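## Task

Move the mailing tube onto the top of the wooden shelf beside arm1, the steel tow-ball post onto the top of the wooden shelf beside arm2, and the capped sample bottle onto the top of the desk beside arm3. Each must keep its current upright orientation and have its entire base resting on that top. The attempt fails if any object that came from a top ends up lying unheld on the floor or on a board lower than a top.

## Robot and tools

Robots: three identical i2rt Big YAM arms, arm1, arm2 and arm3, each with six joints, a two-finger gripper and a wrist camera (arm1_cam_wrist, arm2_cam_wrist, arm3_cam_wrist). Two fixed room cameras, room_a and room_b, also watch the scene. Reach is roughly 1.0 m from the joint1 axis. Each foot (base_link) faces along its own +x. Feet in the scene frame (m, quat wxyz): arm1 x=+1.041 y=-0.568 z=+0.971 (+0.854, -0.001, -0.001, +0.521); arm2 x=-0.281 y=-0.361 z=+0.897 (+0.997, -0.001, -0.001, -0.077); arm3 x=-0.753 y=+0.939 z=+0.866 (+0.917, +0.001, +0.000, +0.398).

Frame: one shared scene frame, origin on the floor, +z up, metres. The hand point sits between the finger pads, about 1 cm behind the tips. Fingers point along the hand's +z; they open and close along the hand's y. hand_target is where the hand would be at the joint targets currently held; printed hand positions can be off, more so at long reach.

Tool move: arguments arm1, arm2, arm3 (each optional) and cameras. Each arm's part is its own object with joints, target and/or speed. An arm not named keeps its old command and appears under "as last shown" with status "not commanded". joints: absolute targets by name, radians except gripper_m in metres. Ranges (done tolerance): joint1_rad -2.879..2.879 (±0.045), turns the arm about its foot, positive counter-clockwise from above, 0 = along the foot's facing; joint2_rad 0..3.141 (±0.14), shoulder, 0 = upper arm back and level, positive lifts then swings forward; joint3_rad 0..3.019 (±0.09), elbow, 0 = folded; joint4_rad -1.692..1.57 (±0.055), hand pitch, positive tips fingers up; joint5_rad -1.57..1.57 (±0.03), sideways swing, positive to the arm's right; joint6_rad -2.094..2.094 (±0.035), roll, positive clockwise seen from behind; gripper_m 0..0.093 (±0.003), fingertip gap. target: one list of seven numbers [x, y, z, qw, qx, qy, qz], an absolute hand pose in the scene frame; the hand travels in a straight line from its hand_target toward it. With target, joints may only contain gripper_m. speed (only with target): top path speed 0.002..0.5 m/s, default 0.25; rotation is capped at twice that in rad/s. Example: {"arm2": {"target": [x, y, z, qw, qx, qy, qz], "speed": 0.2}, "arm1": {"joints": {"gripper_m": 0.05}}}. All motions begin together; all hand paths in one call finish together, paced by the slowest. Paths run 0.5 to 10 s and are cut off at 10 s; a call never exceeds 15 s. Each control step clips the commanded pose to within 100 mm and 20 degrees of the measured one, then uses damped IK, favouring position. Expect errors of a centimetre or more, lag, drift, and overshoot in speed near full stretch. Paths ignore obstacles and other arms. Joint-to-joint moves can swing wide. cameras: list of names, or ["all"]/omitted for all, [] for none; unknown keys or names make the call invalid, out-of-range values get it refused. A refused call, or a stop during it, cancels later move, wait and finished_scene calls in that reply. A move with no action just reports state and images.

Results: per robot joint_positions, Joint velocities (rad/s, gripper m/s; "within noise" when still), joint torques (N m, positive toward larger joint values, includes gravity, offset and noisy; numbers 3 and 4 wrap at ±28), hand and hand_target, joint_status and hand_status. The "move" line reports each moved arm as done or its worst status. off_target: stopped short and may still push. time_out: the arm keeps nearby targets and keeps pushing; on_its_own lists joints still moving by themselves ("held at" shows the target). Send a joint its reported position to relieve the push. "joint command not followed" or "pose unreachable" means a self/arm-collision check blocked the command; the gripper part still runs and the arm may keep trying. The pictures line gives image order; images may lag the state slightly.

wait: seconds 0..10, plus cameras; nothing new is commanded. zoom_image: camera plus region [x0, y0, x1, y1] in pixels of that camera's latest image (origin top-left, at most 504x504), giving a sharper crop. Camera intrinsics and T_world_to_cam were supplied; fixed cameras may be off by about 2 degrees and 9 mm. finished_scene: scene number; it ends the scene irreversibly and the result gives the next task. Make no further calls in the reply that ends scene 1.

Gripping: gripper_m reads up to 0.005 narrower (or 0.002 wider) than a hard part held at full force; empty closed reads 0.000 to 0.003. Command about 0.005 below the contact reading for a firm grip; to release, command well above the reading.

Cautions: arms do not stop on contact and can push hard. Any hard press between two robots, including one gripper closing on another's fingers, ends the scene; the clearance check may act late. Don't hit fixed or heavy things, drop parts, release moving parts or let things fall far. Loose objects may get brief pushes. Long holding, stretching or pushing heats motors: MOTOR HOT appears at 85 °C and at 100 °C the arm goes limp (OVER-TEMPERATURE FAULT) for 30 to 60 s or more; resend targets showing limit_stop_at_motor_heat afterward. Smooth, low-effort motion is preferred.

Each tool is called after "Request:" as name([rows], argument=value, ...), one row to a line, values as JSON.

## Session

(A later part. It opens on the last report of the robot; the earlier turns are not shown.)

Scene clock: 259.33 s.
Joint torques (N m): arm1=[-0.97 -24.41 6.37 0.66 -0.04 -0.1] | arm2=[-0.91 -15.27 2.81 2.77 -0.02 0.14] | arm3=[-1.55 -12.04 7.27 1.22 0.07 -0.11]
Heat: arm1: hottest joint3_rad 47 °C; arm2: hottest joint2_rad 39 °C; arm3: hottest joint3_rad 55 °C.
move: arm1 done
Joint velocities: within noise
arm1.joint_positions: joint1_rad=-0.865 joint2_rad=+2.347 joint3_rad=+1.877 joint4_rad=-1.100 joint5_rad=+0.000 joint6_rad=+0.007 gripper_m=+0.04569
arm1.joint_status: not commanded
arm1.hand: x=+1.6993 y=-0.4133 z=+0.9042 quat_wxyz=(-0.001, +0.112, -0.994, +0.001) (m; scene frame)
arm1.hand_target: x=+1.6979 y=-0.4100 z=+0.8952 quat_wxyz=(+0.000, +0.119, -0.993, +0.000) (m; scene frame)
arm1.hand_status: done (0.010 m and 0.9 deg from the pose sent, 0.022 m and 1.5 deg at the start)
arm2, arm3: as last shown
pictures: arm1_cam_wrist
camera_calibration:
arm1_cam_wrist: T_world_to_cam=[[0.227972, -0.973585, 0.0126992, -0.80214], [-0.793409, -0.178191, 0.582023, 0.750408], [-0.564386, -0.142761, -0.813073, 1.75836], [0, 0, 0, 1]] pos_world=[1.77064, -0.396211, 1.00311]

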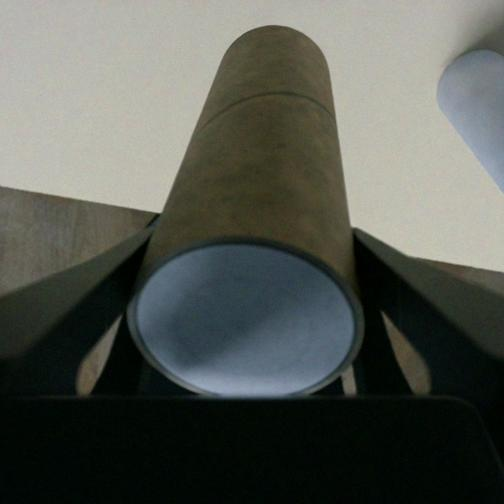

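Request:
move(arm1={"target":[1.696,-0.41,0.88,0,0.1193,-0.9929,0],"speed":0.04}, cameras=["arm1_cam_wrist"])

Scene clock: 266.10 s.
Joint torques (N m): arm1=[-0.91 -24.35 6.27 0.65 -0.04 -0.09] | arm2=[-0.15 -15.09 2.86 2.91 -0.01 0.15] | arm3=[-1.73 -12.22 7.28 1.18 0.07 -0.11]
Heat: arm1: hottest joint3_rad 47 °C; arm2: hottest joint2_rad 39 °C; arm3: hottest joint3_rad 54 °C.
move: arm1 done
Joint velocities: within noise
arm1.joint_positions: joint1_rad=-0.865 joint2_rad=+2.363 joint3_rad=+1.863 joint4_rad=-1.070 joint5_rad=+0.000 joint6_rad=+0.007 gripper_m=+0.04569
arm1.joint_status: not commanded
arm1.hand: x=+1.6976 y=-0.4137 z=+0.8891 quat_wxyz=(-0.001, +0.112, -0.994, +0.001) (m; scene frame)
arm1.hand_target: x=+1.6958 y=-0.4101 z=+0.8800 quat_wxyz=(+0.000, +0.119, -0.993, +0.000) (m; scene frame)
arm1.hand_status: done (0.010 m and 0.9 deg from the pose sent, 0.025 m and 0.9 deg at the start)
arm2, arm3: as last shown
pictures: arm1_cam_wrist
camera_calibration:
arm1_cam_wrist: T_world_to_cam=[[0.227972, -0.973585, 0.0126992, -0.80195], [-0.793409, -0.178191, 0.582023, 0.757776], [-0.564386, -0.142761, -0.813073, 1.74507], [0, 0, 0, 1]] pos_world=[1.76894, -0.396611, 0.988009]

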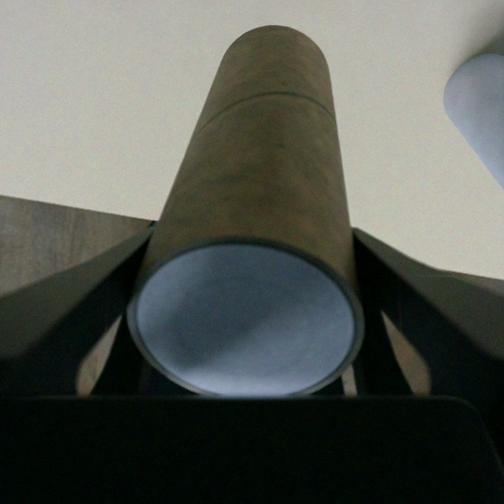

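Request:
move(arm1={"target":[1.694,-0.41,0.86,0,0.1193,-0.9929,0],"speed":0.04}, cameras=["arm1_cam_wrist"])

Scene clock: 275.83 s.
Joint torques (N m): arm1=[-0.91 -24.53 6.15 0.62 -0.04 -0.08] | arm2=[-0.62 -15.27 2.86 3 -0.02 0.14] | arm3=[-1.55 -11.99 7.3 1.24 0.05 -0.11]
Heat: arm1: hottest joint3_rad 46 °C; arm2: hottest joint2_rad 39 °C; arm3: hottest joint3_rad 53 °C.
move: arm1 done
Joint velocities: within noise
arm1.joint_positions: joint1_rad=-0.865 joint2_rad=+2.388 joint3_rad=+1.850 joint4_rad=-1.033 joint5_rad=+0.000 joint6_rad=+0.007 gripper_m=+0.04569
arm1.joint_status: not commanded
arm1.hand: x=+1.6955 y=-0.4143 z=+0.8681 quat_wxyz=(-0.001, +0.112, -0.994, +0.001) (m; scene frame)
arm1.hand_target: x=+1.6939 y=-0.4100 z=+0.8601 quat_wxyz=(+0.000, +0.119, -0.993, +0.000) (m; scene frame)
arm1.hand_status: done (0.009 m and 0.9 deg from the pose sent, 0.030 m and 0.9 deg at the start)
arm2, arm3: as last shown
pictures: arm1_cam_wrist
camera_calibration:
arm1_cam_wrist: T_world_to_cam=[[0.227937, -0.973594, 0.0126421, -0.801719], [-0.792554, -0.177979, 0.583251, 0.765825], [-0.5656, -0.142964, -0.812194, 1.72797], [0, 0, 0, 1]] pos_world=[1.76704, -0.397211, 0.966913]

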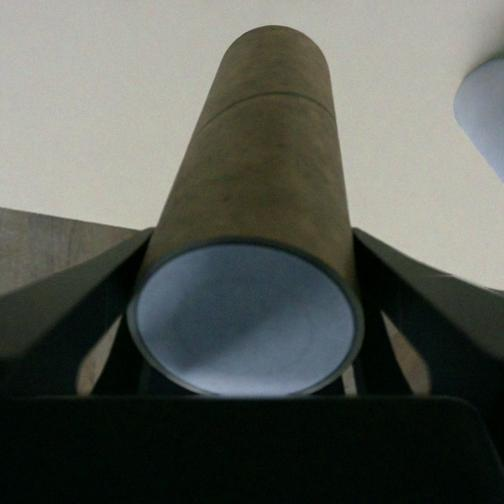

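Request:
move(arm1={"target":[1.69,-0.41,0.828,0,0.1193,-0.9929,0],"speed":0.08}, cameras=["arm1_cam_wrist"])

Scene clock: 284.43 s.
Joint torques (N m): arm1=[-0.67 -24.41 6.08 0.64 -0.04 -0.06] | arm2=[-0.03 -15.68 2.99 2.93 0.05 0.16] | arm3=[-1.49 -11.99 7.31 1.22 0.05 -0.1]
Heat: arm1: hottest joint3_rad 46 °C; arm2: hottest joint2_rad 39 °C; arm3: hottest joint3_rad 52 °C.
move: arm1 done
Joint velocities: within noise
arm1.joint_positions: joint1_rad=-0.865 joint2_rad=+2.433 joint3_rad=+1.831 joint4_rad=-0.975 joint5_rad=+0.000 joint6_rad=+0.007 gripper_m=+0.04569
arm1.joint_status: not commanded
arm1.hand: x=+1.6904 y=-0.4155 z=+0.8331 quat_wxyz=(+0.002, +0.112, -0.994, +0.001) (m; scene frame)
arm1.hand_target: x=+1.6898 y=-0.4100 z=+0.8279 quat_wxyz=(+0.000, +0.119, -0.993, +0.000) (m; scene frame)
arm1.hand_status: done (0.008 m and 0.9 deg from the pose sent, 0.041 m and 0.9 deg at the start)
arm2.joint_positions: joint1_rad=-0.001 joint2_rad=+1.941 joint3_rad=+0.509 joint4_rad=+1.392 joint5_rad=+0.008 joint6_rad=-0.008 gripper_m=+0.06995
arm2.joint_status: not commanded
arm2.hand: x=+0.2356 y=-0.4436 z=+0.9681 quat_wxyz=(-0.690, -0.055, -0.719, +0.060) (m; scene frame)
arm2.hand_target: x=+0.2350 y=-0.4469 z=+0.9848 quat_wxyz=(-0.705, -0.060, -0.704, +0.061) (m; scene frame)
arm2.hand_status: not commanded
arm3.joint_positions: joint1_rad=-2.047 joint2_rad=+1.668 joint3_rad=+2.494 joint4_rad=-1.689 joint5_rad=+0.001 joint6_rad=+1.559 gripper_m=+0.06496
arm3.joint_status: not commanded
arm3.hand: x=-0.5688 y=+0.4231 z=+1.4579 quat_wxyz=(-0.341, -0.924, -0.166, -0.056) (m; scene frame)
arm3.hand_target: x=-0.5742 y=+0.4323 z=+1.4686 quat_wxyz=(-0.349, -0.921, -0.165, -0.055) (m; scene frame)
arm3.hand_status: not commanded
pictures: arm1_cam_wrist
camera_calibration:
arm1_cam_wrist: T_world_to_cam=[[0.228032, -0.973572, 0.0126406, -0.801452], [-0.789486, -0.177286, 0.587607, 0.773428], [-0.569837, -0.143973, -0.809048, 1.7006], [0, 0, 0, 1]] pos_world=[1.76243, -0.398312, 0.931527]

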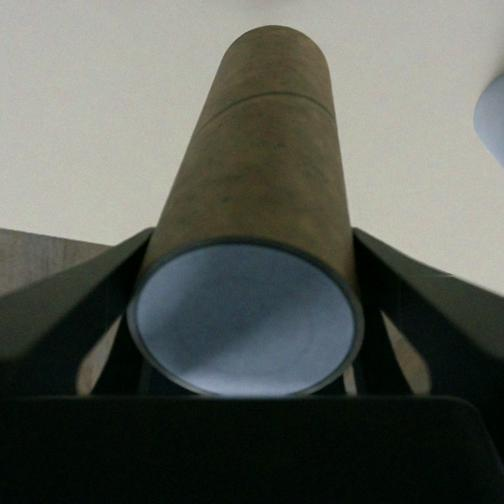

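Request:
move(arm1={"target":[1.688,-0.41,0.803,0,0.1193,-0.9929,0],"speed":0.05}, cameras=["arm1_cam_wrist"])

Scene clock: 291.00 s.
Joint torques (N m): arm1=[-0.67 -24.53 5.68 0.68 -0.04 -0.06] | arm2=[-0.44 -14.8 2.85 2.92 0.01 0.12] | arm3=[-1.55 -12.22 7.27 1.2 0.04 -0.1]
Heat: arm1: hottest joint3_rad 45 °C; arm2: hottest joint2_rad 39 °C; arm3: hottest joint3_rad 52 °C.
move: arm1 done
Joint velocities: within noise
arm1.joint_positions: joint1_rad=-0.865 joint2_rad=+2.467 joint3_rad=+1.831 joint4_rad=-0.936 joint5_rad=+0.000 joint6_rad=+0.007 gripper_m=+0.04569
arm1.joint_status: not commanded
arm1.hand: x=+1.6904 y=-0.4153 z=+0.8109 quat_wxyz=(+0.000, +0.112, -0.994, +0.001) (m; scene frame)
arm1.hand_target: x=+1.6878 y=-0.4100 z=+0.8031 quat_wxyz=(+0.000, +0.119, -0.993, +0.000) (m; scene frame)
arm1.hand_status: done (0.010 m and 0.8 deg from the pose sent, 0.031 m and 0.9 deg at the start)
arm2, arm3: as last shown
pictures: arm1_cam_wrist
camera_calibration:
arm1_cam_wrist: T_world_to_cam=[[0.228353, -0.973496, 0.0126549, -0.801514], [-0.792004, -0.178189, 0.583934, 0.79329], [-0.566202, -0.143366, -0.811703, 1.67894], [0, 0, 0, 1]] pos_world=[1.76194, -0.398212, 0.909715]

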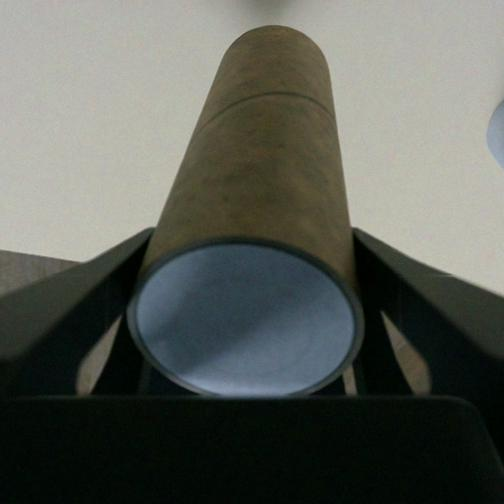

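Request:
move(arm1={"target":[1.688,-0.41,0.788,0,0.1193,-0.9929,0],"speed":0.04}, cameras=["arm1_cam_wrist"])

Scene clock: 297.63 s.
Joint torques (N m): arm1=[-0.67 -24.53 6.01 0.64 -0.04 -0.06] | arm2=[-0.15 -15.27 2.73 2.92 0 0.18] | arm3=[-1.55 -11.99 7.34 1.18 0.05 -0.1]
Heat: arm1: hottest joint3_rad 45 °C; arm2: hottest joint2_rad 38 °C; arm3: hottest joint3_rad 52 °C.
move: arm1 done
Joint velocities: within noise
arm1.joint_positions: joint1_rad=-0.865 joint2_rad=+2.492 joint3_rad=+1.831 joint4_rad=-0.915 joint5_rad=+0.000 joint6_rad=+0.007 gripper_m=+0.04569
arm1.joint_status: not commanded
arm1.hand: x=+1.6882 y=-0.4159 z=+0.7947 quat_wxyz=(+0.002, +0.112, -0.994, +0.001) (m; scene frame)
arm1.hand_target: x=+1.6879 y=-0.4100 z=+0.7882 quat_wxyz=(+0.000, +0.119, -0.993, +0.000) (m; scene frame)
arm1.hand_status: done (0.009 m and 0.9 deg from the pose sent, 0.024 m and 0.8 deg at the start)
arm2, arm3: as last shown
pictures: arm1_cam_wrist
camera_calibration:
arm1_cam_wrist: T_world_to_cam=[[0.228372, -0.973491, 0.0127096, -0.801362], [-0.789647, -0.177576, 0.587303, 0.794563], [-0.569478, -0.14416, -0.809267, 1.66767], [0, 0, 0, 1]] pos_world=[1.76013, -0.398613, 0.893126]

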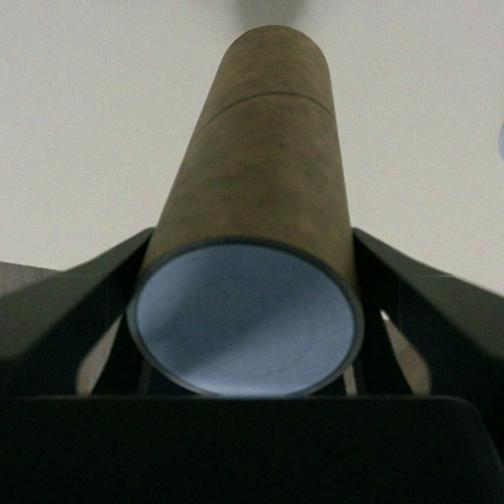

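Almost.

Request:
move(arm1={"target":[1.688,-0.41,0.778,0,0.1193,-0.9929,0],"speed":0.03}, cameras=["arm1_cam_wrist"])

Scene clock: 302.70 s.
Joint torques (N m): arm1=[-0.73 -24.29 6.3 0.61 -0.04 -0.05] | arm2=[-0.15 -14.8 2.91 2.89 0.03 0.13] | arm3=[-1.38 -11.87 7.28 1.21 0.05 -0.1]
Heat: arm1: hottest joint3_rad 44 °C; arm2: hottest joint2_rad 38 °C; arm3: hottest joint3_rad 51 °C.
move: arm1 done
Joint velocities: within noise
arm1.joint_positions: joint1_rad=-0.865 joint2_rad=+2.509 joint3_rad=+1.831 joint4_rad=-0.903 joint5_rad=+0.000 joint6_rad=+0.007 gripper_m=+0.04569
arm1.joint_status: not commanded
arm1.hand: x=+1.6861 y=-0.4164 z=+0.7839 quat_wxyz=(+0.004, +0.112, -0.994, +0.001) (m; scene frame)
arm1.hand_target: x=+1.6878 y=-0.4100 z=+0.7781 quat_wxyz=(+0.000, +0.119, -0.993, +0.000) (m; scene frame)
arm1.hand_status: done (0.009 m and 1.0 deg from the pose sent, 0.018 m and 0.9 deg at the start)
arm2, arm3: as last shown
pictures: arm1_cam_wrist
camera_calibration:
arm1_cam_wrist: T_world_to_cam=[[0.228431, -0.973478, 0.012615, -0.801238], [-0.787225, -0.177071, 0.590696, 0.792609], [-0.572796, -0.144864, -0.806795, 1.66104], [0, 0, 0, 1]] pos_world=[1.75843, -0.399014, 0.882037]

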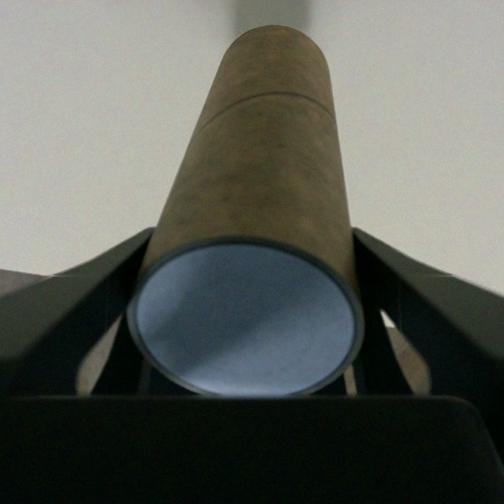

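Request:
move(arm1={"target":[1.688,-0.41,0.766,0,0.1193,-0.9929,0],"speed":0.03}, cameras=["arm1_cam_wrist"])

Scene clock: 310.40 s.
Joint torques (N m): arm1=[-0.62 -24.47 6.68 0.62 -0.04 -0.05] | arm2=[-0.73 -15.74 2.71 2.97 0.01 0.12] | arm3=[-1.61 -12.22 7.27 1.25 0.06 -0.11]
Heat: arm1: hottest joint3_rad 44 °C; arm2: hottest joint2_rad 38 °C; arm3: hottest joint3_rad 51 °C.
move: arm1 done
Joint velocities: within noise
arm1.joint_positions: joint1_rad=-0.865 joint2_rad=+2.532 joint3_rad=+1.831 joint4_rad=-0.888 joint5_rad=+0.000 joint6_rad=+0.007 gripper_m=+0.04569
arm1.joint_status: not commanded
arm1.hand: x=+1.6825 y=-0.4172 z=+0.7695 quat_wxyz=(+0.008, +0.112, -0.994, +0.002) (m; scene frame)
arm1.hand_target: x=+1.6878 y=-0.4101 z=+0.7662 quat_wxyz=(+0.000, +0.119, -0.993, +0.000) (m; scene frame)
arm1.hand_status: done (0.010 m and 1.2 deg from the pose sent, 0.019 m and 1.0 deg at the start)
arm2, arm3: as last shown
pictures: arm1_cam_wrist
camera_calibration:
arm1_cam_wrist: T_world_to_cam=[[0.228526, -0.973456, 0.0126434, -0.801273], [-0.782603, -0.175966, 0.597133, 0.785868], [-0.579058, -0.146355, -0.802042, 1.65352], [0, 0, 0, 1]] pos_world=[1.75562, -0.399716, 0.867058]

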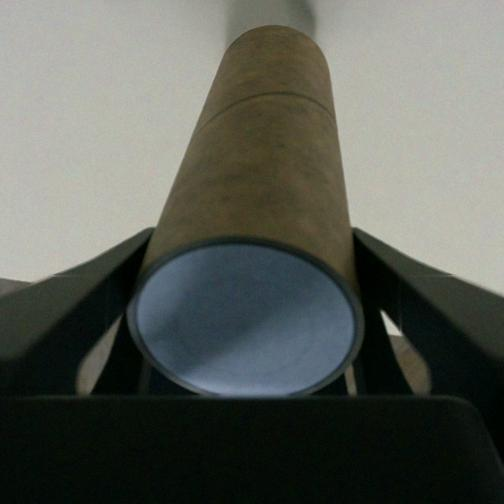

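Request:
move(arm1={"target":[1.690,-0.41,0.756,0,0.1193,-0.9929,0],"speed":0.03}, cameras=["arm1_cam_wrist"])

Scene clock: 320.97 s.
Joint torques (N m): arm1=[-0.67 -24.41 7.57 0.58 -0.04 -0.06] | arm2=[-0.44 -14.97 2.76 2.91 -0.01 0.13] | arm3=[-1.61 -12.1 7.27 1.24 0.05 -0.1]
Heat: arm1: hottest joint3_rad 44 °C; arm2: hottest joint2_rad 38 °C; arm3: hottest joint3_rad 51 °C.
move: arm1 off_target
Joint velocities: within noise
arm1.joint_positions: joint1_rad=-0.865 joint2_rad=+2.555 joint3_rad=+1.831 joint4_rad=-0.881 joint5_rad=+0.000 joint6_rad=+0.007 gripper_m=+0.04569
arm1.joint_status: not commanded
arm1.hand: x=+1.6768 y=-0.4186 z=+0.7549 quat_wxyz=(+0.015, +0.112, -0.994, +0.003) (m; scene frame)
arm1.hand_target: x=+1.6894 y=-0.4101 z=+0.7563 quat_wxyz=(+0.000, +0.119, -0.993, +0.000) (m; scene frame)
arm1.hand_status: off_target (0.016 m and 2.0 deg from the pose sent, 0.017 m and 1.3 deg at the start)
arm2, arm3: as last shown
pictures: arm1_cam_wrist
camera_calibration:
arm1_cam_wrist: T_world_to_cam=[[0.228664, -0.973422, 0.0127166, -0.801454], [-0.773683, -0.173785, 0.609273, 0.766626], [-0.59087, -0.149158, -0.792859, 1.64997], [0, 0, 0, 1]] pos_world=[1.7513, -0.40082, 0.851298]

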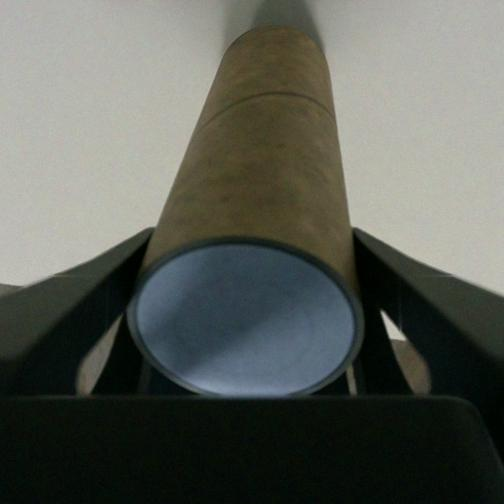

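Request:
move(arm1={"target":[1.697,-0.408,0.748,-0.013,0.119,-0.993,0],"speed":0.03}, cameras=["arm1_cam_wrist"])

Scene clock: 327.73 s.
Joint torques (N m): arm1=[-0.62 -24.35 8.14 0.54 0.07 -0.05] | arm2=[0.09 -15.44 2.74 2.85 0.05 0.13] | arm3=[-1.55 -12.16 7.27 1.21 0.06 -0.11]
Heat: arm1: hottest joint3_rad 44 °C; arm2: hottest joint2_rad 38 °C; arm3: hottest joint3_rad 50 °C.
move: arm1 off_target
Joint velocities: within noise
arm1.joint_positions: joint1_rad=-0.864 joint2_rad=+2.569 joint3_rad=+1.831 joint4_rad=-0.848 joint5_rad=+0.000 joint6_rad=+0.007 gripper_m=+0.04569
arm1.joint_status: not commanded
arm1.hand: x=+1.6795 y=-0.4175 z=+0.7453 quat_wxyz=(+0.007, +0.113, -0.994, +0.002) (m; scene frame)
arm1.hand_target: x=+1.6962 y=-0.4081 z=+0.7485 quat_wxyz=(-0.013, +0.119, -0.993, +0.000) (m; scene frame)
arm1.hand_status: off_target (0.020 m and 2.4 deg from the pose sent, 0.024 m and 3.4 deg at the start)
arm2, arm3: as last shown
pictures: arm1_cam_wrist
camera_calibration:
arm1_cam_wrist: T_world_to_cam=[[0.229219, -0.973292, 0.0127185, -0.801721], [-0.784032, -0.176871, 0.594987, 0.801522], [-0.576847, -0.146354, -0.803635, 1.62978], [0, 0, 0, 1]] pos_world=[1.75232, -0.400018, 0.843051]

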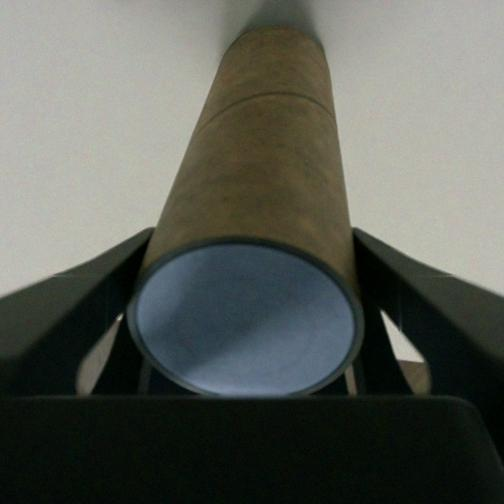

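Request:
move(arm1={"target":[1.697,-0.408,0.739,-0.008,0.119,-0.993,0],"speed":0.03}, cameras=["arm1_cam_wrist"])

Request:
zoom_image(camera="arm1_cam_wrist", region=[200, 0, 350, 80])

Scene clock: 339.00 s.
Joint torques (N m): arm1=[-0.73 -23.71 8.42 0.36 0.03 -0.04] | arm2=[-0.44 -15.09 2.85 3.19 0.02 0.13] | arm3=[-1.55 -12.04 7.3 1.17 0.06 -0.11]
Heat: arm1: hottest joint3_rad 44 °C; arm2: hottest joint2_rad 38 °C; arm3: hottest joint3_rad 50 °C.
move: arm1 off_target
Joint velocities: within noise
arm1.joint_positions: joint1_rad=-0.864 joint2_rad=+2.583 joint3_rad=+1.848 joint4_rad=-0.848 joint5_rad=+0.000 joint6_rad=+0.007 gripper_m=+0.04568
arm1.joint_status: not commanded
arm1.hand: x=+1.6829 y=-0.4167 z=+0.7411 quat_wxyz=(+0.005, +0.113, -0.994, +0.002) (m; scene frame)
arm1.hand_target: x=+1.6963 y=-0.4081 z=+0.7394 quat_wxyz=(-0.008, +0.119, -0.993, +0.000) (m; scene frame)
arm1.hand_status: off_target (0.017 m and 1.7 deg from the pose sent, 0.021 m and 1.8 deg at the start)
arm2, arm3: as last shown
pictures: arm1_cam_wrist
camera_calibration:
arm1_cam_wrist: T_world_to_cam=[[0.229161, -0.973306, 0.0126913, -0.801485], [-0.7858, -0.177288, 0.592526, 0.811424], [-0.574459, -0.145757, -0.805451, 1.62612], [0, 0, 0, 1]] pos_world=[1.75543, -0.399217, 0.839143]

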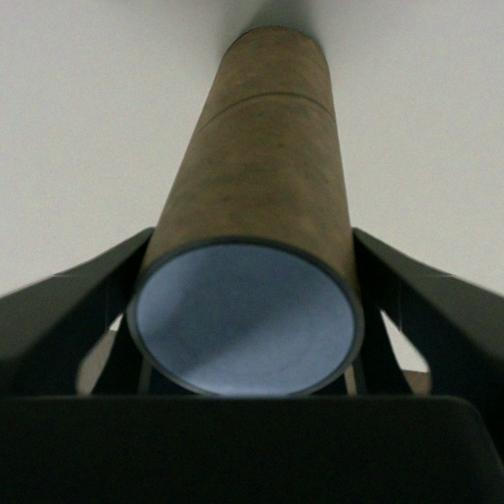

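Scaled by 3.360 from the camera's 504x504 image, which has a finer 720x720 frame.

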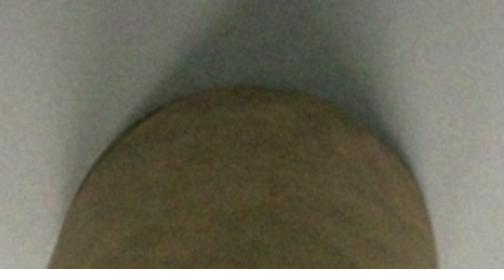

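Request:
move(arm1={"target":[1.699,-0.408,0.728,-0.008,0.119,-0.993,0],"speed":0.03}, cameras=[])

Scene clock: 344.27 s.
Joint torques (N m): arm1=[-0.73 -22.65 8.23 0.64 0.03 -0.05] | arm2=[-0.03 -14.92 2.66 3.17 0.03 0.11] | arm3=[-1.79 -12.04 7.27 1.25 0.06 -0.11]
Heat: arm1: hottest joint3_rad 44 °C; arm2: hottest joint2_rad 38 °C; arm3: hottest joint3_rad 50 °C.
move: arm1 off_target
Joint velocities: within noise
arm1.joint_positions: joint1_rad=-0.864 joint2_rad=+2.593 joint3_rad=+1.870 joint4_rad=-0.848 joint5_rad=+0.000 joint6_rad=+0.007 gripper_m=+0.04568
arm1.joint_status: not commanded
arm1.hand: x=+1.6900 y=-0.4150 z=+0.7410 quat_wxyz=(-0.001, +0.113, -0.994, +0.001) (m; scene frame)
arm1.hand_target: x=+1.6983 y=-0.4081 z=+0.7286 quat_wxyz=(-0.008, +0.119, -0.993, +0.000) (m; scene frame)
arm1.hand_status: off_target (0.017 m and 1.1 deg from the pose sent, 0.023 m and 1.7 deg at the start)
arm2.joint_positions: joint1_rad=-0.001 joint2_rad=+1.941 joint3_rad=+0.509 joint4_rad=+1.392 joint5_rad=+0.008 joint6_rad=-0.008 gripper_m=+0.06995
arm2.joint_status: not commanded
arm2.hand: x=+0.2356 y=-0.4436 z=+0.9681 quat_wxyz=(-0.690, -0.055, -0.719, +0.060) (m; scene frame)
arm2.hand_target: x=+0.2350 y=-0.4469 z=+0.9848 quat_wxyz=(-0.705, -0.060, -0.704, +0.061) (m; scene frame)
arm2.hand_status: not commanded
arm3.joint_positions: joint1_rad=-2.047 joint2_rad=+1.668 joint3_rad=+2.494 joint4_rad=-1.689 joint5_rad=+0.001 joint6_rad=+1.559 gripper_m=+0.06496
arm3.joint_status: not commanded
arm3.hand: x=-0.5688 y=+0.4231 z=+1.4579 quat_wxyz=(-0.341, -0.924, -0.166, -0.056) (m; scene frame)
arm3.hand_target: x=-0.5742 y=+0.4323 z=+1.4686 quat_wxyz=(-0.349, -0.921, -0.165, -0.055) (m; scene frame)
arm3.hand_status: not commanded
pictures: none
No camera images: "cameras" was empty.

Request:
move(arm1={"joints":{"gripper_m":0.068}}, cameras=[])

Request:
move(arm1={"target":[1.70,-0.41,0.92,0,0.119,-0.993,0],"speed":0.2}, cameras=["arm1_cam_wrist"])

Request:
move(arm1={"target":[1.69,-0.588,0.92,0,-0.0192,-0.9998,0],"speed":0.25,"joints":{"gripper_m":0.09}}, cameras=["arm1_cam_wrist"])

Scene clock: 362.37 s.
Joint torques (N m): arm1=[-0.73 -25.35 7.86 0.54 0.03 -0.06] | arm2=[-0.09 -15.15 3.08 2.88 -0.02 0.15] | arm3=[-1.61 -11.99 7.28 1.2 0.06 -0.11]
Heat: arm1: hottest joint3_rad 44 °C; arm2: hottest joint2_rad 38 °C; arm3: hottest joint3_rad 50 °C.
move: arm1 done
Joint velocities: within noise
arm1.joint_positions: joint1_rad=-0.864 joint2_rad=+2.621 joint3_rad=+1.873 joint4_rad=-0.847 joint5_rad=+0.000 joint6_rad=+0.007 gripper_m=+0.06792
arm1.joint_status: all done
arm1.hand: x=+1.6817 y=-0.4170 z=+0.7238 quat_wxyz=(+0.011, +0.113, -0.994, +0.002) (m; scene frame)
arm1.hand_target: x=+1.6982 y=-0.4082 z=+0.7285 quat_wxyz=(-0.008, +0.119, -0.993, +0.000) (m; scene frame)
arm1.hand_status: not commanded
arm2, arm3: as last shown
pictures: none
No camera images: "cameras" was empty.

Scene clock: 364.13 s.
Joint torques (N m): arm1=[-1.14 -26.4 7.95 -0.21 -0.04 -0.1] | arm2=[-0.32 -15.21 2.92 2.96 0.02 0.11] | arm3=[-1.61 -11.87 7.3 1.22 0.05 -0.1]
Heat: arm1: hottest joint3_rad 44 °C; arm2: hottest joint2_rad 38 °C; arm3: hottest joint3_rad 50 °C.
move: arm1 off_target
Joint velocities: within noise
arm1.joint_positions: joint1_rad=-0.864 joint2_rad=+2.344 joint3_rad=+1.873 joint4_rad=-1.123 joint5_rad=+0.000 joint6_rad=+0.007 gripper_m=+0.06793
arm1.joint_status: not commanded
arm1.hand: x=+1.6925 y=-0.4141 z=+0.9047 quat_wxyz=(+0.011, +0.113, -0.994, +0.002) (m; scene frame)
arm1.hand_target: x=+1.6998 y=-0.4100 z=+0.9199 quat_wxyz=(+0.000, +0.119, -0.993, +0.000) (m; scene frame)
arm1.hand_status: off_target (0.018 m and 1.5 deg from the pose sent, 0.197 m and 1.5 deg at the start)
arm2, arm3: as last shown
pictures: arm1_cam_wrist
camera_calibration:
arm1_cam_wrist: T_world_to_cam=[[0.229346, -0.973263, 0.0126626, -0.803557], [-0.77913, -0.175771, 0.601715, 0.703573], [-0.583401, -0.147867, -0.798611, 1.77176], [0, 0, 0, 1]] pos_world=[1.76611, -0.39642, 1.00177]

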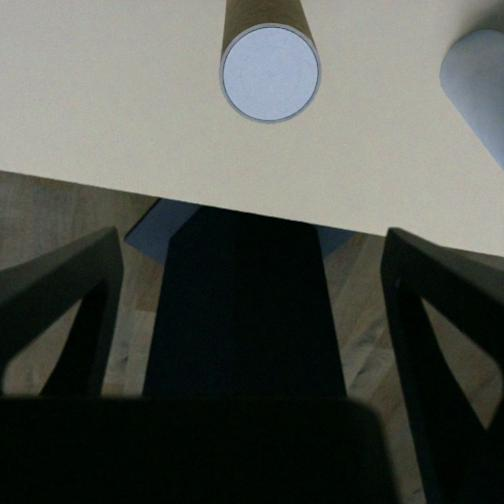

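Scene clock: 365.80 s.
Joint torques (N m): arm1=[-0.79 -26.23 6.05 0.57 -0.02 0.02] | arm2=[-0.26 -15.68 2.81 2.88 0.02 0.17] | arm3=[-1.67 -12.04 7.32 1.22 0.06 -0.11]
Heat: arm1: hottest joint3_rad 44 °C; arm2: hottest joint2_rad 38 °C; arm3: hottest joint3_rad 50 °C.
move: arm1 off_target
Joint velocities: within noise
arm1.joint_positions: joint1_rad=-1.133 joint2_rad=+2.281 joint3_rad=+1.763 joint4_rad=-1.083 joint5_rad=+0.000 joint6_rad=+0.007 gripper_m=+0.08990
arm1.joint_status: all done
arm1.hand: x=+1.6851 y=-0.5921 z=+0.9087 quat_wxyz=(+0.014, -0.022, -1.000, +0.000) (m; scene frame)
arm1.hand_target: x=+1.6899 y=-0.5880 z=+0.9200 quat_wxyz=(+0.000, -0.019, -1.000, +0.000) (m; scene frame)
arm1.hand_status: off_target (0.013 m and 1.6 deg from the pose sent, 0.175 m and 15.2 deg at the start)
arm2, arm3: as last shown
pictures: arm1_cam_wrist
camera_calibration:
arm1_cam_wrist: T_world_to_cam=[[-0.037806, -0.999211, 0.0121555, -0.539874], [-0.794172, 0.0374267, 0.606539, 0.811277], [-0.606515, 0.0132772, -0.794961, 1.87543], [0, 0, 0, 1]] pos_world=[1.76136, -0.594712, 1.00539]

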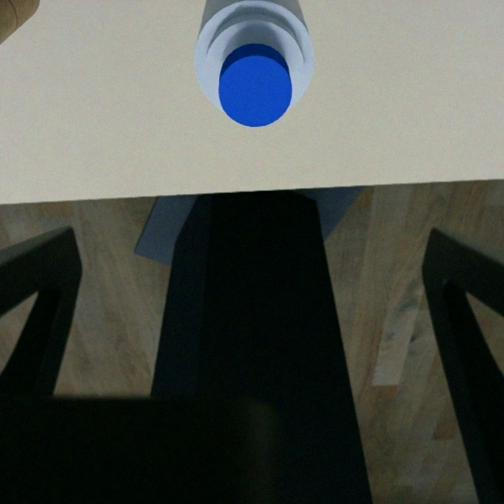

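Request:
move(arm1={"target":[1.686,-0.591,0.795,0,-0.0192,-0.9998,0],"speed":0.2}, cameras=["arm1_cam_wrist"])

Scene clock: 381.93 s.
Joint torques (N m): arm1=[-1.26 -24.64 6.48 0.57 -0.02 -0.03] | arm2=[-0.91 -14.8 2.65 2.99 0.01 0.18] | arm3=[-1.61 -12.16 7.3 1.21 0.06 -0.11]
Heat: arm1: hottest joint3_rad 44 °C; arm2: hottest joint2_rad 38 °C; arm3: hottest joint3_rad 50 °C.
move: arm1 off_target
Joint velocities: within noise
arm1.joint_positions: joint1_rad=-1.133 joint2_rad=+2.448 joint3_rad=+1.721 joint4_rad=-0.873 joint5_rad=+0.000 joint6_rad=+0.007 gripper_m=+0.08990
arm1.joint_status: not commanded
arm1.hand: x=+1.6753 y=-0.5919 z=+0.7906 quat_wxyz=(+0.014, -0.022, -1.000, +0.000) (m; scene frame)
arm1.hand_target: x=+1.6859 y=-0.5910 z=+0.7952 quat_wxyz=(+0.000, -0.019, -1.000, +0.000) (m; scene frame)
arm1.hand_status: off_target (0.012 m and 1.6 deg from the pose sent, 0.114 m and 1.6 deg at the start)
arm2, arm3: as last shown
pictures: arm1_cam_wrist
camera_calibration:
arm1_cam_wrist: T_world_to_cam=[[-0.0378936, -0.999207, 0.0121862, -0.538486], [-0.794641, 0.0375254, 0.605918, 0.876411], [-0.605895, 0.0132767, -0.795433, 1.77495], [0, 0, 0, 1]] pos_world=[1.75146, -0.594512, 0.887387]

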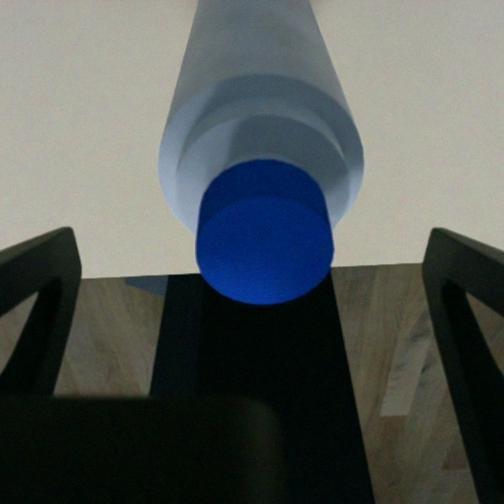

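Request:
move(arm1={"target":[1.684,-0.593,0.742,0,-0.0192,-0.9998,0],"speed":0.12}, cameras=["arm1_cam_wrist"])

Scene clock: 395.27 s.
Joint torques (N m): arm1=[-1.49 -24.23 7.21 0.49 -0.01 -0.07] | arm2=[-0.5 -15.21 2.92 2.91 -0.05 0.12] | arm3=[-1.61 -12.22 7.31 1.18 0.05 -0.1]
Heat: arm1: hottest joint3_rad 44 °C; arm2: hottest joint2_rad 38 °C; arm3: hottest joint3_rad 49 °C.
move: arm1 off_target
Joint velocities: within noise
arm1.joint_positions: joint1_rad=-1.133 joint2_rad=+2.537 joint3_rad=+1.725 joint4_rad=-0.799 joint5_rad=+0.000 joint6_rad=+0.007 gripper_m=+0.08990
arm1.joint_status: not commanded
arm1.hand: x=+1.6656 y=-0.5916 z=+0.7369 quat_wxyz=(+0.019, -0.022, -1.000, +0.000) (m; scene frame)
arm1.hand_target: x=+1.6835 y=-0.5931 z=+0.7425 quat_wxyz=(+0.000, -0.019, -1.000, +0.000) (m; scene frame)
arm1.hand_status: off_target (0.019 m and 2.2 deg from the pose sent, 0.049 m and 1.6 deg at the start)
arm2, arm3: as last shown
pictures: arm1_cam_wrist
camera_calibration:
arm1_cam_wrist: T_world_to_cam=[[-0.0377012, -0.999215, 0.012184, -0.538185], [-0.787858, 0.0372223, 0.614731, 0.883282], [-0.614701, 0.0135768, -0.788643, 1.7362], [0, 0, 0, 1]] pos_world=[1.74285, -0.594212, 0.832816]

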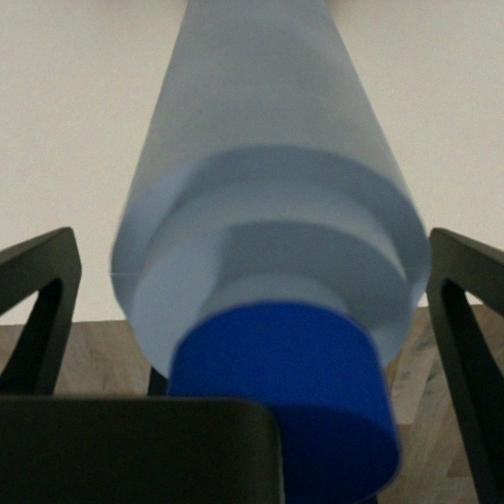

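Request:
move(arm1={"target":[1.70,-0.600,0.747,0,-0.0192,-0.9998,0],"speed":0.1}, cameras=["arm1_cam_wrist"])

Scene clock: 406.87 s.
Joint torques (N m): arm1=[-2.08 -24 8.14 -0.17 0 -0.11] | arm2=[-0.56 -14.27 2.91 2.78 0.03 0.15] | arm3=[-1.61 -12.04 7.25 1.24 0.07 -0.11]
Heat: arm1: hottest joint3_rad 44 °C; arm2: hottest joint2_rad 38 °C; arm3: hottest joint3_rad 49 °C.
move: arm1 off_target
Joint velocities: within noise
arm1.joint_positions: joint1_rad=-1.137 joint2_rad=+2.552 joint3_rad=+1.787 joint4_rad=-0.825 joint5_rad=+0.000 joint6_rad=+0.002 gripper_m=+0.08990
arm1.joint_status: not commanded
arm1.hand: x=+1.6860 y=-0.5946 z=+0.7446 quat_wxyz=(+0.008, -0.021, -1.000, +0.000) (m; scene frame)
arm1.hand_target: x=+1.6995 y=-0.6001 z=+0.7473 quat_wxyz=(+0.000, -0.019, -1.000, +0.000) (m; scene frame)
arm1.hand_status: off_target (0.015 m and 1.0 deg from the pose sent, 0.037 m and 2.2 deg at the start)
arm2, arm3: as last shown
pictures: arm1_cam_wrist
camera_calibration:
arm1_cam_wrist: T_world_to_cam=[[-0.0368378, -0.999249, 0.0120423, -0.541829], [-0.800848, 0.0367272, 0.597741, 0.929025], [-0.597734, 0.0123754, -0.801599, 1.7351], [0, 0, 0, 1]] pos_world=[1.76117, -0.597015, 0.84206]

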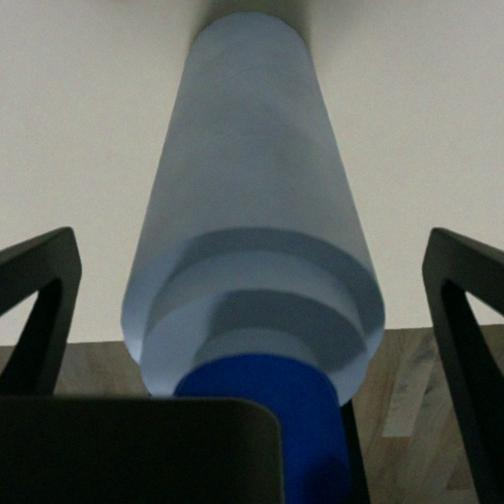

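Request:
move(arm1={"joints":{"gripper_m":0.053}}, cameras=["arm1_cam_wrist"])

Scene clock: 419.17 s.
Joint torques (N m): arm1=[-2.02 -23.94 8.16 -0.18 -0.01 -0.11] | arm2=[0.15 -15.09 2.85 2.91 0.01 0.13] | arm3=[-1.67 -11.87 7.31 1.21 0.06 -0.11]
Heat: arm1: hottest joint3_rad 45 °C; arm2: hottest joint2_rad 38 °C; arm3: hottest joint3_rad 49 °C.
move: arm1 done
Joint velocities: arm1=[0.005 0.005 -0.012 -0.022 0.007 -0.037 -0.006] | arm2=[within noise] | arm3=[within noise]
arm1.joint_positions: joint1_rad=-1.137 joint2_rad=+2.552 joint3_rad=+1.787 joint4_rad=-0.825 joint5_rad=+0.000 joint6_rad=+0.002 gripper_m=+0.05340
arm1.joint_status: all done
arm1.hand: x=+1.6860 y=-0.5946 z=+0.7446 quat_wxyz=(+0.008, -0.021, -1.000, +0.000) (m; scene frame)
arm1.hand_target: x=+1.6995 y=-0.6001 z=+0.7473 quat_wxyz=(+0.000, -0.019, -1.000, +0.000) (m; scene frame)
arm1.hand_status: not commanded
arm2, arm3: as last shown
pictures: arm1_cam_wrist
camera_calibration:
arm1_cam_wrist: T_world_to_cam=[[-0.0368378, -0.999249, 0.0120423, -0.541829], [-0.800848, 0.0367272, 0.597741, 0.929025], [-0.597734, 0.0123754, -0.801599, 1.7351], [0, 0, 0, 1]] pos_world=[1.76117, -0.597015, 0.84206]

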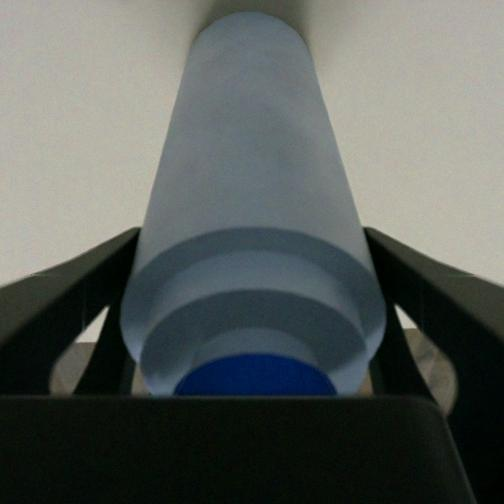

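Request:
move(arm1={"joints":{"gripper_m":0.046}}, cameras=["arm1_cam_wrist"])

Scene clock: 470.83 s.
Joint torques (N m): arm1=[-2.02 -24.06 8.16 -0.18 0 -0.11] | arm2=[-0.26 -14.74 2.91 2.96 -0.01 0.1] | arm3=[-1.61 -12.04 7.27 1.22 0.05 -0.11]
Heat: arm1: hottest joint3_rad 46 °C; arm2: hottest joint2_rad 38 °C; arm3: hottest joint3_rad 49 °C.
move: arm1 off_target
Joint velocities: within noise
arm1.joint_positions: joint1_rad=-1.137 joint2_rad=+2.552 joint3_rad=+1.787 joint4_rad=-0.825 joint5_rad=+0.000 joint6_rad=+0.002 gripper_m=+0.05254
arm1.joint_status: gripper_m off_target (ended at +0.05255, target +0.04600)
arm1.hand: x=+1.6860 y=-0.5946 z=+0.7446 quat_wxyz=(+0.008, -0.021, -1.000, +0.000) (m; scene frame)
arm1.hand_target: x=+1.6995 y=-0.6001 z=+0.7473 quat_wxyz=(+0.000, -0.019, -1.000, +0.000) (m; scene frame)
arm1.hand_status: not commanded
arm2.joint_positions: joint1_rad=-0.001 joint2_rad=+1.941 joint3_rad=+0.509 joint4_rad=+1.392 joint5_rad=+0.008 joint6_rad=-0.008 gripper_m=+0.06995
arm2.joint_status: not commanded
arm2.hand: x=+0.2356 y=-0.4436 z=+0.9681 quat_wxyz=(-0.690, -0.055, -0.719, +0.060) (m; scene frame)
arm2.hand_target: x=+0.2350 y=-0.4469 z=+0.9847 quat_wxyz=(-0.705, -0.060, -0.704, +0.061) (m; scene frame)
arm2.hand_status: not commanded
arm3.joint_positions: joint1_rad=-2.047 joint2_rad=+1.668 joint3_rad=+2.494 joint4_rad=-1.689 joint5_rad=+0.001 joint6_rad=+1.559 gripper_m=+0.06496
arm3.joint_status: not commanded
arm3.hand: x=-0.5688 y=+0.4231 z=+1.4579 quat_wxyz=(-0.341, -0.924, -0.166, -0.056) (m; scene frame)
arm3.hand_target: x=-0.5742 y=+0.4323 z=+1.4686 quat_wxyz=(-0.349, -0.921, -0.165, -0.055) (m; scene frame)
arm3.hand_status: not commanded
pictures: arm1_cam_wrist
camera_calibration:
arm1_cam_wrist: T_world_to_cam=[[-0.0368378, -0.999249, 0.0120423, -0.541829], [-0.800848, 0.0367272, 0.597741, 0.929025], [-0.597734, 0.0123754, -0.801599, 1.7351], [0, 0, 0, 1]] pos_world=[1.76117, -0.597015, 0.84206]

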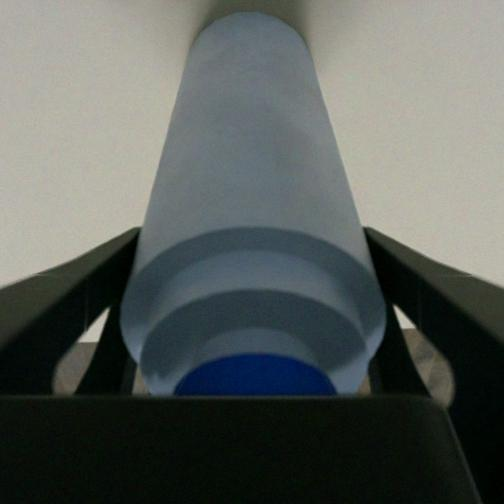

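Request:
move(arm1={"target":[1.69,-0.595,1.06,0,-0.0192,-0.9998,0],"joints":{"gripper_m":0.044}}, cameras=["arm1_cam_wrist"])

Request:
move(arm1={"joints":{"joint1_rad":1.9,"joint2_rad":1.72,"joint3_rad":1.68,"joint4_rad":-1.55,"joint5_rad":0,"joint6_rad":1.57}}, cameras=["arm1_cam_wrist"])

Scene clock: 479.57 s.
Joint torques (N m): arm1=[-1.55 -23.71 10.71 -0.24 -0.01 -0.04] | arm2=[-0.21 -15.09 2.74 3.04 -0.01 0.15] | arm3=[-1.67 -12.04 7.32 1.21 0.05 -0.11]
Heat: arm1: hottest joint3_rad 46 °C; arm2: hottest joint2_rad 38 °C; arm3: hottest joint3_rad 49 °C.
move: arm1 off_target
Joint velocities: within noise
arm1.joint_positions: joint1_rad=-1.137 joint2_rad=+2.117 joint3_rad=+1.847 joint4_rad=-1.343 joint5_rad=+0.000 joint6_rad=+0.002 gripper_m=+0.05249
arm1.joint_status: gripper_m off_target (ended at +0.05249, target +0.04400)
arm1.hand: x=+1.6743 y=-0.5937 z=+1.0414 quat_wxyz=(+0.020, -0.021, -1.000, +0.000) (m; scene frame)
arm1.hand_target: x=+1.6891 y=-0.5951 z=+1.0603 quat_wxyz=(-0.001, -0.019, -1.000, +0.000) (m; scene frame)
arm1.hand_status: off_target (0.024 m and 2.3 deg from the pose sent, 0.315 m and 1.0 deg at the start)
arm2, arm3: as last shown
pictures: arm1_cam_wrist
camera_calibration:
arm1_cam_wrist: T_world_to_cam=[[-0.0365875, -0.999258, 0.0120216, -0.54545], [-0.786989, 0.0362249, 0.615903, 0.699855], [-0.615881, 0.0130735, -0.787731, 1.98241], [0, 0, 0, 1]] pos_world=[1.75175, -0.596314, 1.13712]

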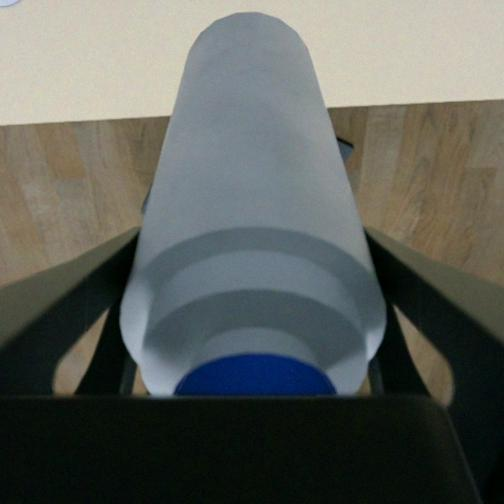

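Scene clock: 482.23 s.
Joint torques (N m): arm1=[-1.85 -20.42 7.04 -0.25 0.19 0.14] | arm2=[-0.38 -15.38 2.76 3.02 -0.03 0.18] | arm3=[-1.55 -11.87 7.31 1.21 0.06 -0.1]
Heat: arm1: hottest joint3_rad 46 °C; arm2: hottest joint2_rad 38 °C; arm3: hottest joint3_rad 49 °C.
move: arm1 done
Joint velocities: within noise
arm1.joint_positions: joint1_rad=+1.906 joint2_rad=+1.739 joint3_rad=+1.686 joint4_rad=-1.540 joint5_rad=-0.002 joint6_rad=+1.558 gripper_m=+0.05249
arm1.joint_status: all done
arm1.hand: x=+0.5174 y=-0.4942 z=+1.1940 quat_wxyz=(-0.007, +0.661, -0.750, +0.010) (m; scene frame)
arm1.hand_target: x=+0.5237 y=-0.4915 z=+1.2012 quat_wxyz=(-0.007, +0.654, -0.756, +0.009) (m; scene frame)
arm1.hand_status: not commanded
arm2, arm3: as last shown
pictures: arm1_cam_wrist
camera_calibration:
arm1_cam_wrist: T_world_to_cam=[[0.992155, -0.119999, 0.0350563, -0.615468], [-0.117625, -0.801064, 0.586908, -1.03368], [-0.0423462, -0.586427, -0.808895, 0.821088], [0, 0, 0, 1]] pos_world=[0.523824, -0.42039, 1.29242]

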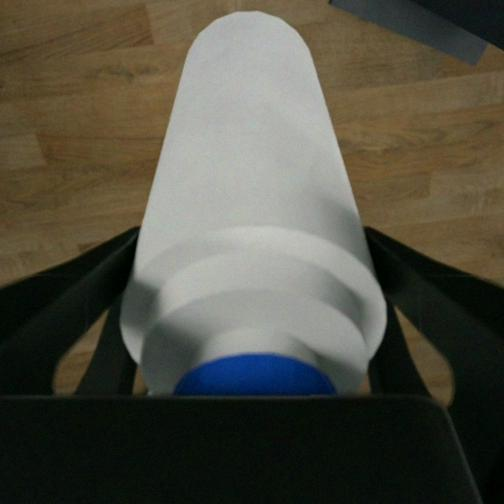

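Request:
move(arm1={"target":[0.379,-0.4755,1.075,0,0.649,-0.760,0]}, arm2={"target":[0.25,-0.449,1.005,-0.705,-0.06,-0.704,0.061],"joints":{"gripper_m":0.09}}, cameras=["arm2_cam_wrist"])

Scene clock: 490.97 s.
Joint torques (N m): arm1=[-1.26 -23.12 11.28 -0.2 0.2 0.15] | arm2=[-0.26 -14.33 6.35 1.74 0.02 0.17] | arm3=[-1.49 -12.1 7.27 1.21 0.06 -0.11]
Heat: arm1: hottest joint3_rad 46 °C; arm2: hottest joint2_rad 39 °C; arm3: hottest joint3_rad 49 °C.
move: arm1 off_target; arm2 off_target
Joint velocities: within noise
arm1.joint_positions: joint1_rad=+1.906 joint2_rad=+2.145 joint3_rad=+1.957 joint4_rad=-1.418 joint5_rad=-0.002 joint6_rad=+1.578 gripper_m=+0.05249
arm1.joint_status: not commanded
arm1.hand: x=+0.3959 y=-0.4772 z=+1.0613 quat_wxyz=(-0.011, +0.653, -0.757, +0.015) (m; scene frame)
arm1.hand_target: x=+0.3800 y=-0.4758 z=+1.0752 quat_wxyz=(+0.000, +0.650, -0.760, +0.000) (m; scene frame)
arm1.hand_status: off_target (0.022 m and 2.2 deg from the pose sent, 0.183 m and 2.3 deg at the start)
arm2.joint_positions: joint1_rad=-0.001 joint2_rad=+1.872 joint3_rad=+0.509 joint4_rad=+1.315 joint5_rad=+0.008 joint6_rad=-0.008 gripper_m=+0.08993
arm2.joint_status: all done
arm2.hand: x=+0.2383 y=-0.4441 z=+0.9842 quat_wxyz=(-0.688, -0.055, -0.721, +0.060) (m; scene frame)
arm2.hand_target: x=+0.2492 y=-0.4489 z=+1.0052 quat_wxyz=(-0.705, -0.060, -0.704, +0.061) (m; scene frame)
arm2.hand_status: off_target (0.024 m and 2.8 deg from the pose sent, 0.040 m and 2.5 deg at the start)
arm3: as last shown
pictures: arm2_cam_wrist
camera_calibration:
arm2_cam_wrist: T_world_to_cam=[[-0.156628, -0.9876, 0.0106316, -0.412232], [-0.621917, 0.0902589, -0.777864, 0.955506], [0.767259, -0.128447, -0.628343, 0.499047], [0, 0, 0, 1]] pos_world=[0.14678, -0.429262, 1.06121]

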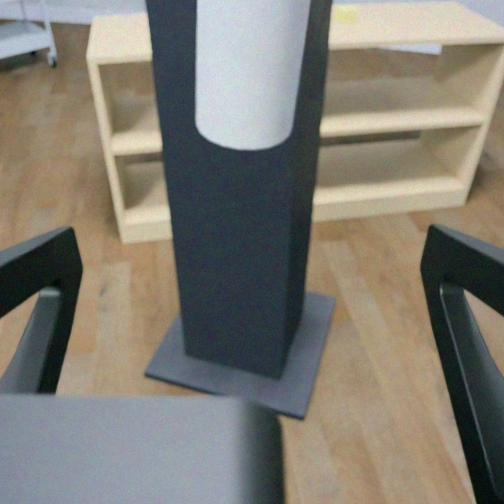

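Request:
move(arm2={"target":[0.44,-0.48,1.01,-0.705,-0.06,-0.704,0.061],"speed":0.15}, cameras=["arm2_cam_wrist"])

Scene clock: 497.17 s.
Joint torques (N m): arm1=[-1.2 -23.12 11.28 -0.18 0.2 0.14] | arm2=[-0.79 -18.43 10.8 1.89 0 0.11] | arm3=[-1.61 -12.04 7.31 1.16 0.05 -0.1]
Heat: arm1: hottest joint3_rad 47 °C; arm2: hottest joint2_rad 39 °C; arm3: hottest joint3_rad 49 °C.
move: arm2 off_target
Joint velocities: within noise
arm1, arm3: as last shown
arm1.joint_positions: joint1_rad=+1.906 joint2_rad=+2.145 joint3_rad=+1.957 joint4_rad=-1.418 joint5_rad=-0.002 joint6_rad=+1.579 gripper_m=+0.05249
arm1.hand_target: x=+0.3800 y=-0.4758 z=+1.0752 quat_wxyz=(+0.000, +0.649, -0.760, +0.000) (m; scene frame)
arm2.joint_positions: joint1_rad=-0.001 joint2_rad=+2.070 joint3_rad=+1.062 joint4_rad=+0.978 joint5_rad=+0.008 joint6_rad=-0.008 gripper_m=+0.08993
arm2.joint_status: not commanded
arm2.hand: x=+0.4249 y=-0.4733 z=+0.9975 quat_wxyz=(-0.694, -0.055, -0.715, +0.060) (m; scene frame)
arm2.hand_target: x=+0.4387 y=-0.4798 z=+1.0102 quat_wxyz=(-0.705, -0.060, -0.704, +0.061) (m; scene frame)
arm2.hand_status: off_target (0.021 m and 1.9 deg from the pose sent, 0.206 m and 2.8 deg at the start)
pictures: arm2_cam_wrist
camera_calibration:
arm2_cam_wrist: T_world_to_cam=[[-0.156763, -0.987579, 0.0105849, -0.411968], [-0.608566, 0.0881485, -0.788592, 1.08866], [0.777864, -0.130064, -0.614826, 0.341707], [0, 0, 0, 1]] pos_world=[0.332141, -0.458371, 1.07296]

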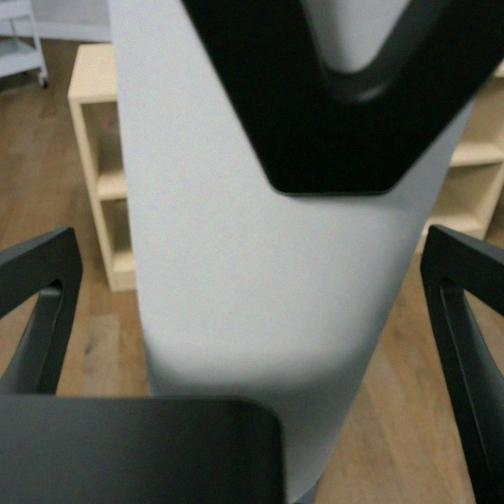

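Request:
move(arm2={"target":[0.44,-0.489,1.01,-0.705,-0.06,-0.704,0.061],"speed":0.1,"joints":{"gripper_m":0.065}}, cameras=["arm2_cam_wrist"])

Scene clock: 508.20 s.
Joint torques (N m): arm1=[-1.2 -23.12 11.29 -0.17 0.2 0.15] | arm2=[-0.5 -17.79 10.93 1.87 -0.21 0.13] | arm3=[-1.55 -12.04 7.32 1.24 0.06 -0.11]
Heat: arm1: hottest joint3_rad 49 °C; arm2: hottest joint2_rad 40 °C; arm3: hottest joint3_rad 49 °C.
move: arm2 off_target
Joint velocities: within noise
arm1, arm3: as last shown
arm2.joint_positions: joint1_rad=-0.010 joint2_rad=+2.072 joint3_rad=+1.067 joint4_rad=+0.975 joint5_rad=-0.002 joint6_rad=-0.008 gripper_m=+0.06507
arm2.joint_status: all done
arm2.hand: x=+0.4257 y=-0.4787 z=+0.9978 quat_wxyz=(-0.694, -0.055, -0.715, +0.060) (m; scene frame)
arm2.hand_target: x=+0.4387 y=-0.4889 z=+1.0102 quat_wxyz=(-0.705, -0.060, -0.704, +0.061) (m; scene frame)
arm2.hand_status: off_target (0.021 m and 1.9 deg from the pose sent, 0.025 m and 1.9 deg at the start)
pictures: arm2_cam_wrist
camera_calibration:
arm2_cam_wrist: T_world_to_cam=[[-0.156746, -0.987586, 0.0102385, -0.41673], [-0.608259, 0.0883628, -0.788804, 1.08994], [0.778108, -0.129869, -0.614559, 0.340318], [0, 0, 0, 1]] pos_world=[0.332843, -0.46367, 1.07316]

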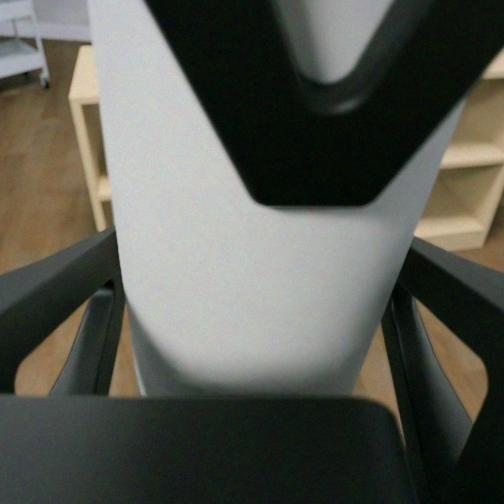

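Request:
move(arm2={"joints":{"gripper_m":0.045}}, cameras=["arm2_cam_wrist"])

Scene clock: 515.00 s.
Joint torques (N m): arm1=[-1.26 -23.18 11.29 -0.2 0.15 0.14] | arm2=[-0.21 -18.02 10.77 1.83 -0.18 0.07] | arm3=[-1.55 -12.16 7.31 1.21 0.06 -0.11]
Heat: arm1: hottest joint3_rad 50 °C; arm2: hottest joint2_rad 40 °C; arm3: hottest joint3_rad 49 °C.
move: arm2 off_target
Joint velocities: within noise
arm1, arm3: as last shown
arm1.joint_positions: joint1_rad=+1.906 joint2_rad=+2.145 joint3_rad=+1.957 joint4_rad=-1.418 joint5_rad=+0.000 joint6_rad=+1.580 gripper_m=+0.05249
arm1.hand: x=+0.3959 y=-0.4770 z=+1.0613 quat_wxyz=(-0.012, +0.653, -0.757, +0.015) (m; scene frame)
arm2.joint_positions: joint1_rad=-0.012 joint2_rad=+2.073 joint3_rad=+1.067 joint4_rad=+0.975 joint5_rad=-0.003 joint6_rad=-0.006 gripper_m=+0.05365
arm2.joint_status: gripper_m off_target (ended at +0.05368, target +0.04500)
arm2.hand: x=+0.4256 y=-0.4799 z=+0.9976 quat_wxyz=(-0.694, -0.057, -0.715, +0.060) (m; scene frame)
arm2.hand_target: x=+0.4388 y=-0.4889 z=+1.0102 quat_wxyz=(-0.705, -0.060, -0.704, +0.061) (m; scene frame)
arm2.hand_status: not commanded
pictures: arm2_cam_wrist
camera_calibration:
arm2_cam_wrist: T_world_to_cam=[[-0.157948, -0.987419, 0.00754375, -0.414752], [-0.608081, 0.091244, -0.788614, 1.091], [0.778004, -0.129147, -0.614842, 0.340826], [0, 0, 0, 1]] pos_world=[0.332741, -0.465064, 1.07306]

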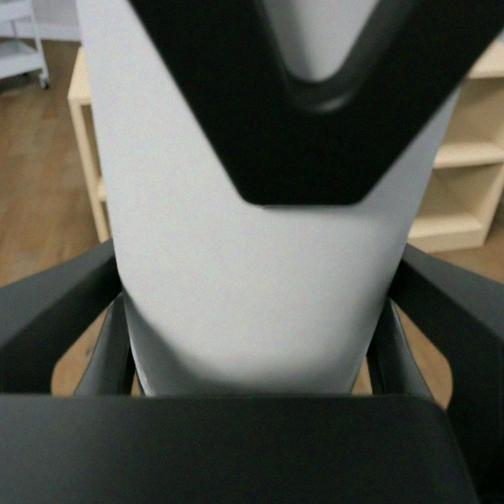

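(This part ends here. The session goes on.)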